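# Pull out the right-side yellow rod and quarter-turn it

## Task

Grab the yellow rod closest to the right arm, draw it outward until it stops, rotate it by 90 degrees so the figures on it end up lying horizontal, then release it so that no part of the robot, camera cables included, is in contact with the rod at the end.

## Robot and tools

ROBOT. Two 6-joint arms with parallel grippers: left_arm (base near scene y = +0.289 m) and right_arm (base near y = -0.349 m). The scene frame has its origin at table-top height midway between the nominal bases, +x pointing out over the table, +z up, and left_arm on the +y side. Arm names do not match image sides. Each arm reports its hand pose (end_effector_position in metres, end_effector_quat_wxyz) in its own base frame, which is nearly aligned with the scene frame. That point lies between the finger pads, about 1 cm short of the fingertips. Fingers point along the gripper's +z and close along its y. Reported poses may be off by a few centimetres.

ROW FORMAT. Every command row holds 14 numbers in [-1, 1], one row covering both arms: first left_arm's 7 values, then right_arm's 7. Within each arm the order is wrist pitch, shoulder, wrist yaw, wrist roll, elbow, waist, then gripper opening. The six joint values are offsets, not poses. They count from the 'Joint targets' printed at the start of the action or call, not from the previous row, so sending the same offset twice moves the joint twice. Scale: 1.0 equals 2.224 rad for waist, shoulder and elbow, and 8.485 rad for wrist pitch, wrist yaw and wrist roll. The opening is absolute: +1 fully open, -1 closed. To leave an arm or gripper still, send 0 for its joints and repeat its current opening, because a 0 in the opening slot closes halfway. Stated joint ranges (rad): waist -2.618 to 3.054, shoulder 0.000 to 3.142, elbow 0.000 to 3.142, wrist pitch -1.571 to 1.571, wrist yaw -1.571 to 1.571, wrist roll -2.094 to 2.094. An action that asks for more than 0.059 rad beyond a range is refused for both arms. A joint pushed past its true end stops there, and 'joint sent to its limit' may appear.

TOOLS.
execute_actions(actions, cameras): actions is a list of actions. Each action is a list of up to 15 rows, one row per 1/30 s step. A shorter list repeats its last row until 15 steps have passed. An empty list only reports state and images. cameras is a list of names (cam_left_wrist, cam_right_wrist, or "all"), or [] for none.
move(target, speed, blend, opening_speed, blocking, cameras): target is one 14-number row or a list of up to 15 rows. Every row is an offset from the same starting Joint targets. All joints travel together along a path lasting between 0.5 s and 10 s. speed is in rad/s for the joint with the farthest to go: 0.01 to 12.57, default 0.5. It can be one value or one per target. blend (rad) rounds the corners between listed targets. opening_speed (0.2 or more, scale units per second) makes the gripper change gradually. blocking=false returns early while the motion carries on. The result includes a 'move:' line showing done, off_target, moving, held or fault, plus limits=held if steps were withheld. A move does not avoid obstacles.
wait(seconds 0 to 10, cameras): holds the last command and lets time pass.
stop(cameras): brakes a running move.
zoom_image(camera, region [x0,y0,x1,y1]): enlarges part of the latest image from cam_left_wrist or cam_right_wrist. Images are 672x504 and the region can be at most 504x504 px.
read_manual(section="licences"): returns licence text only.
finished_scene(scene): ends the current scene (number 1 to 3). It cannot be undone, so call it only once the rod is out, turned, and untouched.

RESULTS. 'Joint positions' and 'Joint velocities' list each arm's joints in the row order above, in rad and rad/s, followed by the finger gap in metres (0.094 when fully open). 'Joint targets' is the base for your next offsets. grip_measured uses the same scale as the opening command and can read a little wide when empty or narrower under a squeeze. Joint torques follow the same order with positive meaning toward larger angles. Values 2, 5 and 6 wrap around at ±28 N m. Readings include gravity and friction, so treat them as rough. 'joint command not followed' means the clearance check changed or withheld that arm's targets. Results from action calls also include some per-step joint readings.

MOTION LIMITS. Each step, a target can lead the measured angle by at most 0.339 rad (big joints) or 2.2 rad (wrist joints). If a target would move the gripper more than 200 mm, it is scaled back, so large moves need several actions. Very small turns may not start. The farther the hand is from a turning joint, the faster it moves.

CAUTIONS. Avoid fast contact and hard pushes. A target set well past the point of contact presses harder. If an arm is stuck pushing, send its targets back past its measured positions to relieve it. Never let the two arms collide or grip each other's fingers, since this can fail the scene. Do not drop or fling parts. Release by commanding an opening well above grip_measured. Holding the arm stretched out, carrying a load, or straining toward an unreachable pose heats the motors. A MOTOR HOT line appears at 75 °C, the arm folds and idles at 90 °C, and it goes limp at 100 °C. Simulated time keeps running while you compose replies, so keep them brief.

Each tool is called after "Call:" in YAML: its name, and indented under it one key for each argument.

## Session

Call:
execute_actions:
  actions: []

Scene clock: 0.00 s.
left_arm: end_effector_position=(+0.4127, +0.0165, +0.1264) grip_measured=+1.000 end_effector_quat_wxyz=(+0.618, -0.002, +0.786, +0.007) | right_arm: end_effector_position=(+0.3903, -0.0463, +0.1052) grip_measured=+1.000 end_effector_quat_wxyz=(+0.587, +0.098, +0.798, -0.097)
Joint names: [wrist pitch, shoulder, wrist yaw, wrist roll, elbow, waist]
Joint positions: left_arm=[0.901 1.55 0.039 0.018 0.411 0.054 0.094] | right_arm=[0.871 1.537 0.276 0.046 0.357 0.003 0.094]
Joint velocities: within noise
Joint torques (N m): no reading
Heat: left arm: 40 °C; right arm: 39 °C.
Joint targets: left_arm=[0.889 1.548 0.039 0.019 0.413 0.054] | right_arm=[0.861 1.534 0.277 0.048 0.360 0.003]
Tool commands: left_gripper/opening=+1.0 right_gripper/opening=+1.0
camera_calibration:
cam_left_wrist: T_world_to_cam=[[-0.0177666, -0.985889, 0.166453, -0.00796993], [-0.580802, -0.125334, -0.804339, 0.378982], [0.813851, -0.110967, -0.570379, -0.140833], [0, 0, 0, 1]] pos_world=[0.334589, 0.0240143, 0.225829]
cam_right_wrist: T_world_to_cam=[[-0.259, -0.939853, 0.222701, 0.0247898], [-0.669431, 0.00846419, -0.742826, 0.372487], [0.696262, -0.341475, -0.631359, -0.103415], [0, 0, 0, 1]] pos_world=[0.327779, -0.0151678, 0.20588]

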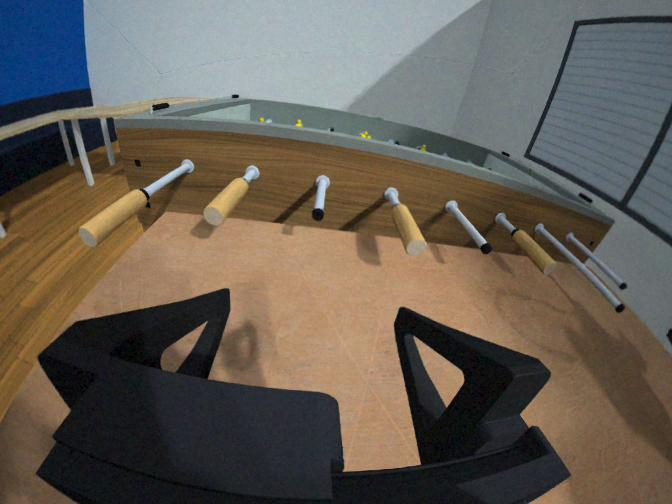

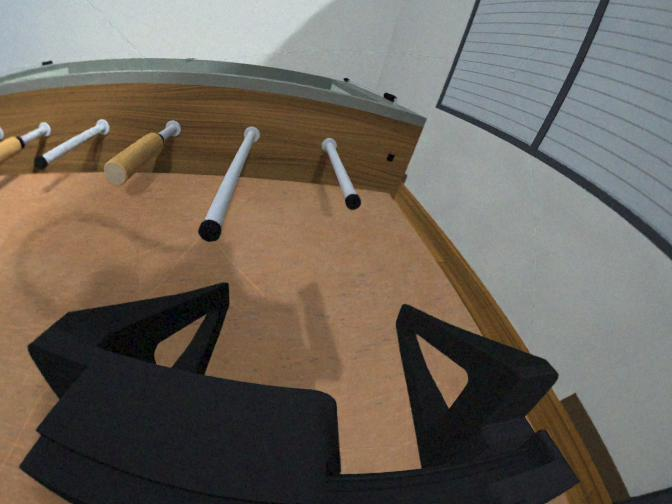

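Call:
move:
  target:
    - [0,0,0,0,0,0,1,-0.1368,-0.0378,-0.0326,0.0297,0.3777,0.0256,0.4]
    - [0,0,0,0,0,0,1,-0.0753,0.304,-0.0689,0.0832,0.5085,0.0567,0.4]
  speed: 0.8
  blend: 0.08
  cameras: ["cam_right_wrist"]

Scene clock: 43.77 s.
left_arm: end_effector_position=(+0.4127, +0.0165, +0.1264) grip_measured=+1.000 end_effector_quat_wxyz=(+0.618, -0.002, +0.786, +0.007) | right_arm: end_effector_position=(+0.5938, +0.1281, +0.0895) grip_measured=+0.402 end_effector_quat_wxyz=(+0.391, +0.194, +0.839, +0.326)
Joint names: [wrist pitch, shoulder, wrist yaw, wrist roll, elbow, waist]
Joint positions: left_arm=[0.901 1.55 0.039 0.018 0.411 0.054 0.094] | right_arm=[0.21 2.203 -0.3 0.752 1.464 0.124 0.066]
Joint torques (N m): left_arm=[1.86 -6.78 0 0.01 5.63 -0.06] | right_arm=[1.7 -10.84 -0.12 0 8.65 0.51]
Heat: left arm: 40 °C; right arm: 39 °C.
Joint targets: left_arm=[0.889 1.548 0.039 0.019 0.413 0.054] | right_arm=[0.222 2.210 -0.307 0.753 1.491 0.129]
move: done
camera_calibration:
cam_right_wrist: T_world_to_cam=[[0.00227619, -0.822344, -0.568986, 0.145586], [-0.88304, 0.26537, -0.387066, 0.557702], [0.469293, 0.503318, -0.725558, -0.160425], [0, 0, 0, 1]] pos_world=[0.567428, 0.0524694, 0.182307]
Images, in order (width x height): cam_right_wrist 672x504.

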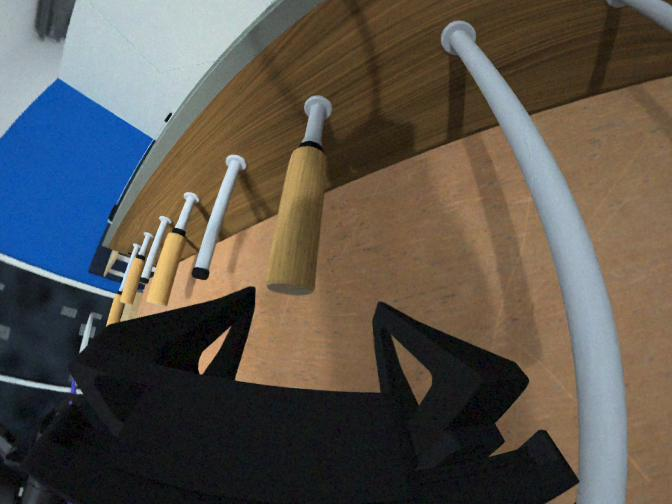

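Call:
move:
  target:
    - [0,0,0,0,0,0,1,-0.0121,0.1169,0.0055,0.0029,0.1664,0.0243,0.4]
    - [0,0,0,0,0,0,1,-0.0121,0.1169,0.0055,0.0029,0.1664,0.0243,-1]
  speed: 0.35
  opening_speed: 0.6
  cameras: ["cam_right_wrist"]

Scene clock: 56.77 s.
left_arm: end_effector_position=(+0.4127, +0.0165, +0.1264) grip_measured=+1.000 end_effector_quat_wxyz=(+0.618, -0.002, +0.786, +0.007) | right_arm: end_effector_position=(+0.6510, +0.1642, +0.0780) grip_measured=-0.301 end_effector_quat_wxyz=(+0.396, +0.188, +0.835, +0.333)
Joint names: [wrist pitch, shoulder, wrist yaw, wrist roll, elbow, waist]
Joint positions: left_arm=[0.901 1.55 0.039 0.018 0.411 0.054 0.094] | right_arm=[0.117 2.447 -0.266 0.777 1.829 0.176 0.033]
Joint torques (N m): left_arm=[1.87 -6.78 -0.02 0.02 5.6 -0.02] | right_arm=[1.64 -11.48 0 0.01 9.35 0.7]
Heat: left arm: 40 °C; right arm: 42 °C.
Joint targets: left_arm=[0.889 1.548 0.039 0.019 0.413 0.054] | right_arm=[0.120 2.471 -0.261 0.778 1.861 0.183]
move: done
camera_calibration:
cam_right_wrist: T_world_to_cam=[[0.0214433, -0.818262, -0.574446, 0.155839], [-0.877853, 0.25956, -0.402496, 0.59297], [0.47845, 0.51291, -0.712748, -0.222354], [0, 0, 0, 1]] pos_world=[0.623584, 0.0876539, 0.169707]
Images, in order (width x height): cam_right_wrist 672x504.

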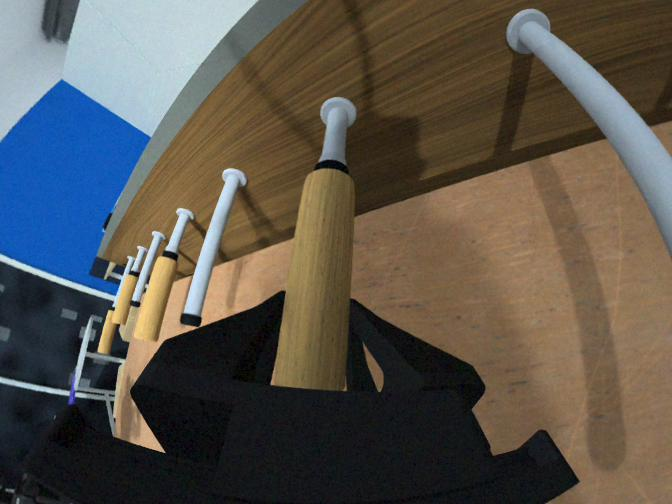

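Call:
move:
  target:
    - [0,0,0,0,0,0,1,0.0322,-0.1452,0.005,0.0025,-0.2662,0.022,-1]
    - [0,0,0,0,0,0,1,0.0484,-0.2415,0.0114,0.006,-0.4218,0.0504,-1]
  speed: 0.4
  blend: 0.05

Scene clock: 69.30 s.
left_arm: end_effector_position=(+0.4127, +0.0165, +0.1264) grip_measured=+1.000 end_effector_quat_wxyz=(+0.618, -0.002, +0.786, +0.007) | right_arm: end_effector_position=(+0.4868, +0.1762, +0.0713) grip_measured=-0.302 end_effector_quat_wxyz=(+0.395, +0.190, +0.834, +0.335)
Joint names: [wrist pitch, shoulder, wrist yaw, wrist roll, elbow, waist]
Joint positions: left_arm=[0.901 1.55 0.039 0.018 0.411 0.054 0.094] | right_arm=[0.524 1.956 -0.169 0.838 0.943 0.288 0.033]
Joint torques (N m): left_arm=[1.84 -6.78 -0.01 -0.01 5.65 -0.05] | right_arm=[1.69 -10.56 0.04 -0.09 4.26 0.75]
Heat: left arm: 40 °C; right arm: 42 °C.
Joint targets: left_arm=[0.889 1.548 0.039 0.019 0.413 0.054] | right_arm=[0.530 1.933 -0.164 0.829 0.923 0.296]
move: done
camera_calibration:
cam_left_wrist: T_world_to_cam=[[-0.0177666, -0.985889, 0.166453, -0.00796993], [-0.580802, -0.125334, -0.804339, 0.378982], [0.813851, -0.110967, -0.570379, -0.140833], [0, 0, 0, 1]] pos_world=[0.334589, 0.0240143, 0.225829]
cam_right_wrist: T_world_to_cam=[[0.0186363, -0.81504, -0.579105, 0.166597], [-0.878496, 0.263204, -0.398708, 0.442449], [0.477386, 0.516172, -0.711104, -0.15481], [0, 0, 0, 1]] pos_world=[0.45949, 0.0992374, 0.162799]

Call:
move:
  target: [0,0,0,0,0,0,1,0.0091,-0.0542,0.0037,0.002,-0.0874,0.016,-1]
  speed: 0.2

Scene clock: 75.13 s.
left_arm: end_effector_position=(+0.4127, +0.0165, +0.1264) grip_measured=+1.000 end_effector_quat_wxyz=(+0.618, -0.002, +0.786, +0.007) | right_arm: end_effector_position=(+0.4772, +0.1710, +0.0765) grip_measured=-0.304 end_effector_quat_wxyz=(+0.436, +0.204, +0.812, +0.329)
Joint names: [wrist pitch, shoulder, wrist yaw, wrist roll, elbow, waist]
Joint positions: left_arm=[0.901 1.55 0.039 0.018 0.411 0.054 0.094] | right_arm=[0.673 1.931 -0.079 0.857 0.842 0.314 0.033]
Joint torques (N m): left_arm=[1.86 -6.8 0 0.02 5.63 -0.05] | right_arm=[1.1 -18.03 -0.56 -0.11 -2.95 1.55]
Heat: left arm: 40 °C; right arm: 43 °C.
Joint targets: left_arm=[0.889 1.548 0.039 0.019 0.413 0.054] | right_arm=[0.607 1.813 -0.132 0.846 0.728 0.331]
move: off_target (right_arm); right_arm: the shoulder is farthest, 0.118 rad from its target
camera_calibration:
cam_left_wrist: T_world_to_cam=[[-0.0177666, -0.985889, 0.166453, -0.00796993], [-0.580802, -0.125334, -0.804339, 0.378982], [0.813851, -0.110967, -0.570379, -0.140833], [0, 0, 0, 1]] pos_world=[0.334589, 0.0240143, 0.225829]
cam_right_wrist: T_world_to_cam=[[0.0114719, -0.81591, -0.578065, 0.168939], [-0.827967, 0.316389, -0.462999, 0.40911], [0.560659, 0.48393, -0.671917, -0.181061], [0, 0, 0, 1]] pos_world=[0.438305, 0.0960217, 0.165418]

Call:
move:
  target:
    - [0,0,0,0,0,0,1,-0.0065,0.0391,-0.0027,-0.0014,0.0634,-0.0117,-1]
    - [0,0,0,0,0,0,1,-0.0555,0.0378,0.0411,-0.0394,0.1547,0.0453,-1]
    - [0,0,0,0,0,0,1,-0.0877,0.0899,0.0887,-0.0684,0.2487,0.1042,-1]
    - [0,0,0,0,0,0,1,-0.1101,0.1862,0.1438,-0.1017,0.3462,0.156,-1]
  speed: 0.4
  blend: 0.05
  cameras: ["cam_right_wrist"]

Scene clock: 103.07 s.
left_arm: end_effector_position=(+0.4127, +0.0165, +0.1264) grip_measured=+1.000 end_effector_quat_wxyz=(+0.618, -0.002, +0.786, +0.007) | right_arm: end_effector_position=(+0.4793, +0.1796, +0.0750) grip_measured=-0.304 end_effector_quat_wxyz=(+0.393, -0.127, +0.835, -0.363)
Joint names: [wrist pitch, shoulder, wrist yaw, wrist roll, elbow, waist]
Joint positions: left_arm=[0.901 1.55 0.039 0.018 0.411 0.054 0.094] | right_arm=[-0.254 2.214 1.033 0.022 1.478 0.66 0.033]
Joint torques (N m): left_arm=[1.84 -6.8 -0.01 0.02 5.71 -0.06] | right_arm=[0.38 -9.76 1.09 -0.42 7.57 1.62]
Heat: left arm: 40 °C; right arm: 45 °C.
Joint targets: left_arm=[0.889 1.548 0.039 0.019 0.413 0.054] | right_arm=[-0.327 2.227 1.088 -0.017 1.498 0.678]
move: off_target (right_arm); right_arm: the wrist pitch is farthest, 0.073 rad from its target
camera_calibration:
cam_right_wrist: T_world_to_cam=[[0.00897795, -0.579006, 0.815274, 0.0292175], [-0.905645, -0.350365, -0.238856, 0.547624], [0.423942, -0.736204, -0.52752, 0.0863741], [0, 0, 0, 1]] pos_world=[0.459073, 0.272374, 0.152547]
Images, in order (width x height): cam_right_wrist 672x504.

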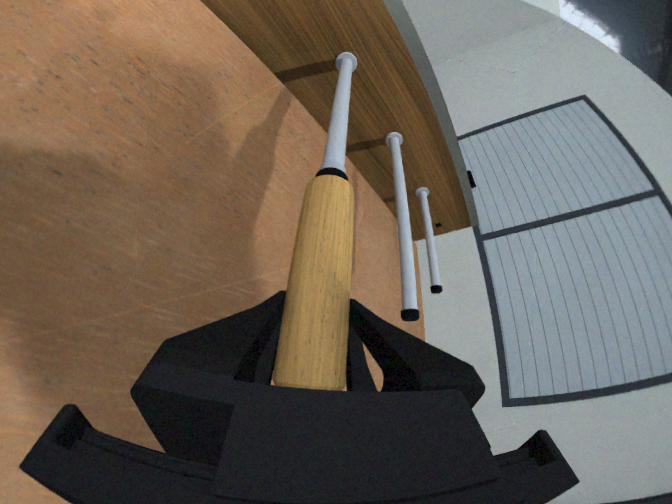

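Call:
move:
  target: [0,0,0,0,0,0,1,0,0,0,0,0,0,0.4]
  opening_speed: 0.8

Call:
move:
  target:
    - [0,0,0,0,0,0,1,-0.021,-0.0382,-0.0042,0.024,-0.004,0.0323,0.4]
    - [0,0,0,0,0,0,1,-0.0509,-0.0477,-0.0006,0.0457,0.0279,0.0746,0.4]
  speed: 0.4
  cameras: ["cam_right_wrist"]

Scene clock: 119.93 s.
left_arm: end_effector_position=(+0.4127, +0.0165, +0.1264) grip_measured=+1.000 end_effector_quat_wxyz=(+0.618, -0.002, +0.786, +0.007) | right_arm: end_effector_position=(+0.4701, +0.1760, +0.0746) grip_measured=+0.397 end_effector_quat_wxyz=(+0.367, -0.158, +0.827, -0.396)
Joint names: [wrist pitch, shoulder, wrist yaw, wrist roll, elbow, waist]
Joint positions: left_arm=[0.901 1.55 0.039 0.018 0.411 0.054 0.094] | right_arm=[-0.316 2.214 1.07 -0.018 1.478 0.673 0.066]
Joint torques (N m): left_arm=[1.85 -6.79 0 0.02 5.63 -0.08] | right_arm=[0.86 -9.83 0.74 0.02 7.47 0.49]
Heat: left arm: 40 °C; right arm: 45 °C.
Joint targets: left_arm=[0.889 1.548 0.039 0.019 0.413 0.054] | right_arm=[-0.327 2.227 1.088 -0.017 1.498 0.678]
move: done
camera_calibration:
cam_left_wrist: T_world_to_cam=[[-0.0177666, -0.985889, 0.166453, -0.00796993], [-0.580802, -0.125334, -0.804339, 0.378982], [0.813851, -0.110967, -0.570379, -0.140833], [0, 0, 0, 1]] pos_world=[0.334589, 0.0240143, 0.225829]
cam_right_wrist: T_world_to_cam=[[0.0566862, -0.501087, 0.863538, -0.0122412], [-0.912055, -0.377831, -0.159374, 0.539826], [0.406131, -0.77856, -0.478437, 0.0995985], [0, 0, 0, 1]] pos_world=[0.452595, 0.275372, 0.144256]

Scene clock: 121.90 s.
left_arm: end_effector_position=(+0.4127, +0.0165, +0.1264) grip_measured=+1.000 end_effector_quat_wxyz=(+0.618, -0.002, +0.786, +0.007) | right_arm: end_effector_position=(+0.4028, +0.2187, +0.0953) grip_measured=+0.397 end_effector_quat_wxyz=(+0.358, -0.156, +0.845, -0.365)
Joint names: [wrist pitch, shoulder, wrist yaw, wrist roll, elbow, waist]
Joint positions: left_arm=[0.901 1.55 0.039 0.018 0.411 0.054 0.094] | right_arm=[-0.749 2.145 1.061 0.352 1.535 0.841 0.066]
Joint torques (N m): left_arm=[1.85 -6.82 0 0.01 5.65 0.01] | right_arm=[0.54 -12.29 0.83 0.22 7.76 0.24]
Heat: left arm: 40 °C; right arm: 45 °C.
Joint targets: left_arm=[0.889 1.548 0.039 0.019 0.413 0.054] | right_arm=[-0.759 2.121 1.082 0.371 1.560 0.844]
move: done
camera_calibration:
cam_right_wrist: T_world_to_cam=[[0.0909832, -0.554251, 0.827362, -0.00360668], [-0.915761, -0.373001, -0.149169, 0.497298], [0.391284, -0.744095, -0.541498, 0.174605], [0, 0, 0, 1]] pos_world=[0.387414, 0.313416, 0.171714]
Images, in order (width x height): cam_right_wrist 672x504.

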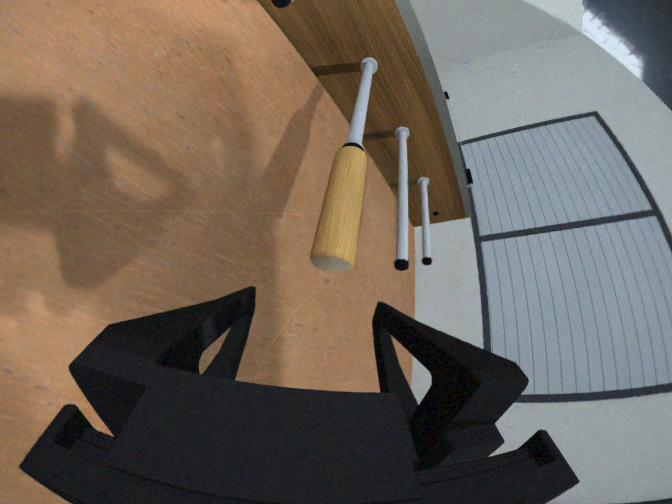

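Call:
move:
  target:
    - [0,0,0,0,0,0,1,-0.0107,-0.3287,0,0,0.0814,0,0.4]
    - [0,0,0,0,0,0,1,-0.0107,-0.3287,-0.1192,-0.0368,0.0814,-0.3795,0.4]
  speed: 1.0
  blend: 0.1
  cameras: ["cam_right_wrist"]

Call:
zoom_image:
  camera: "cam_right_wrist"
  region: [100, 60, 350, 280]

Scene clock: 131.07 s.
left_arm: end_effector_position=(+0.4127, +0.0165, +0.1264) grip_measured=+1.000 end_effector_quat_wxyz=(+0.618, -0.002, +0.786, +0.007) | right_arm: end_effector_position=(+0.4005, -0.0118, +0.4040) grip_measured=+0.398 end_effector_quat_wxyz=(+0.519, +0.047, +0.854, -0.017)
Joint names: [wrist pitch, shoulder, wrist yaw, wrist roll, elbow, waist]
Joint positions: left_arm=[0.901 1.55 0.039 0.018 0.411 0.054 0.094] | right_arm=[-0.834 1.386 0.082 0.066 1.738 0.004 0.066]
Joint torques (N m): left_arm=[1.86 -6.76 -0.01 0.02 5.64 -0.06] | right_arm=[1.5 -3.9 -0.05 -0.09 6.57 -0.39]
Heat: left arm: 40 °C; right arm: 45 °C.
Joint targets: left_arm=[0.889 1.548 0.039 0.019 0.413 0.054] | right_arm=[-0.850 1.390 0.071 0.059 1.742 0.000]
move: done
camera_calibration:
cam_right_wrist: T_world_to_cam=[[-0.0585318, -0.985295, 0.160524, -0.0622925], [-0.781148, -0.0549195, -0.621925, 0.596131], [0.621596, -0.161796, -0.766447, 0.176639], [0, 0, 0, 1]] pos_world=[0.352223, -0.0000577268, 0.516133]
Images, in order (width x height): cam_right_wrist 672x504.

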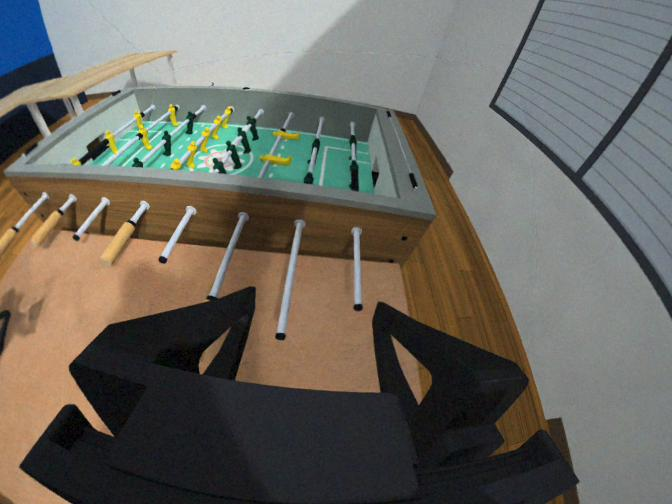

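Scaled by 2.016 from the camera's 672x504 image, which has a finer 960x720 frame.

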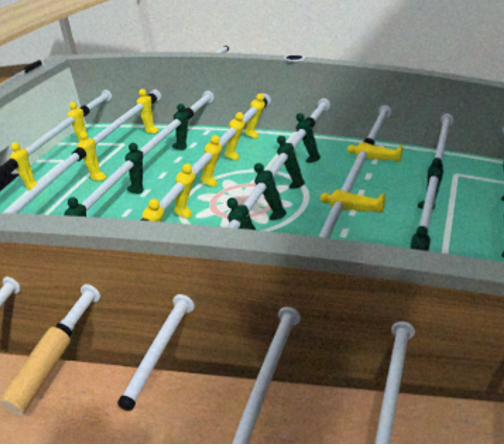

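Call:
finished_scene:
  scene: 3

The scene is finished: the task was done.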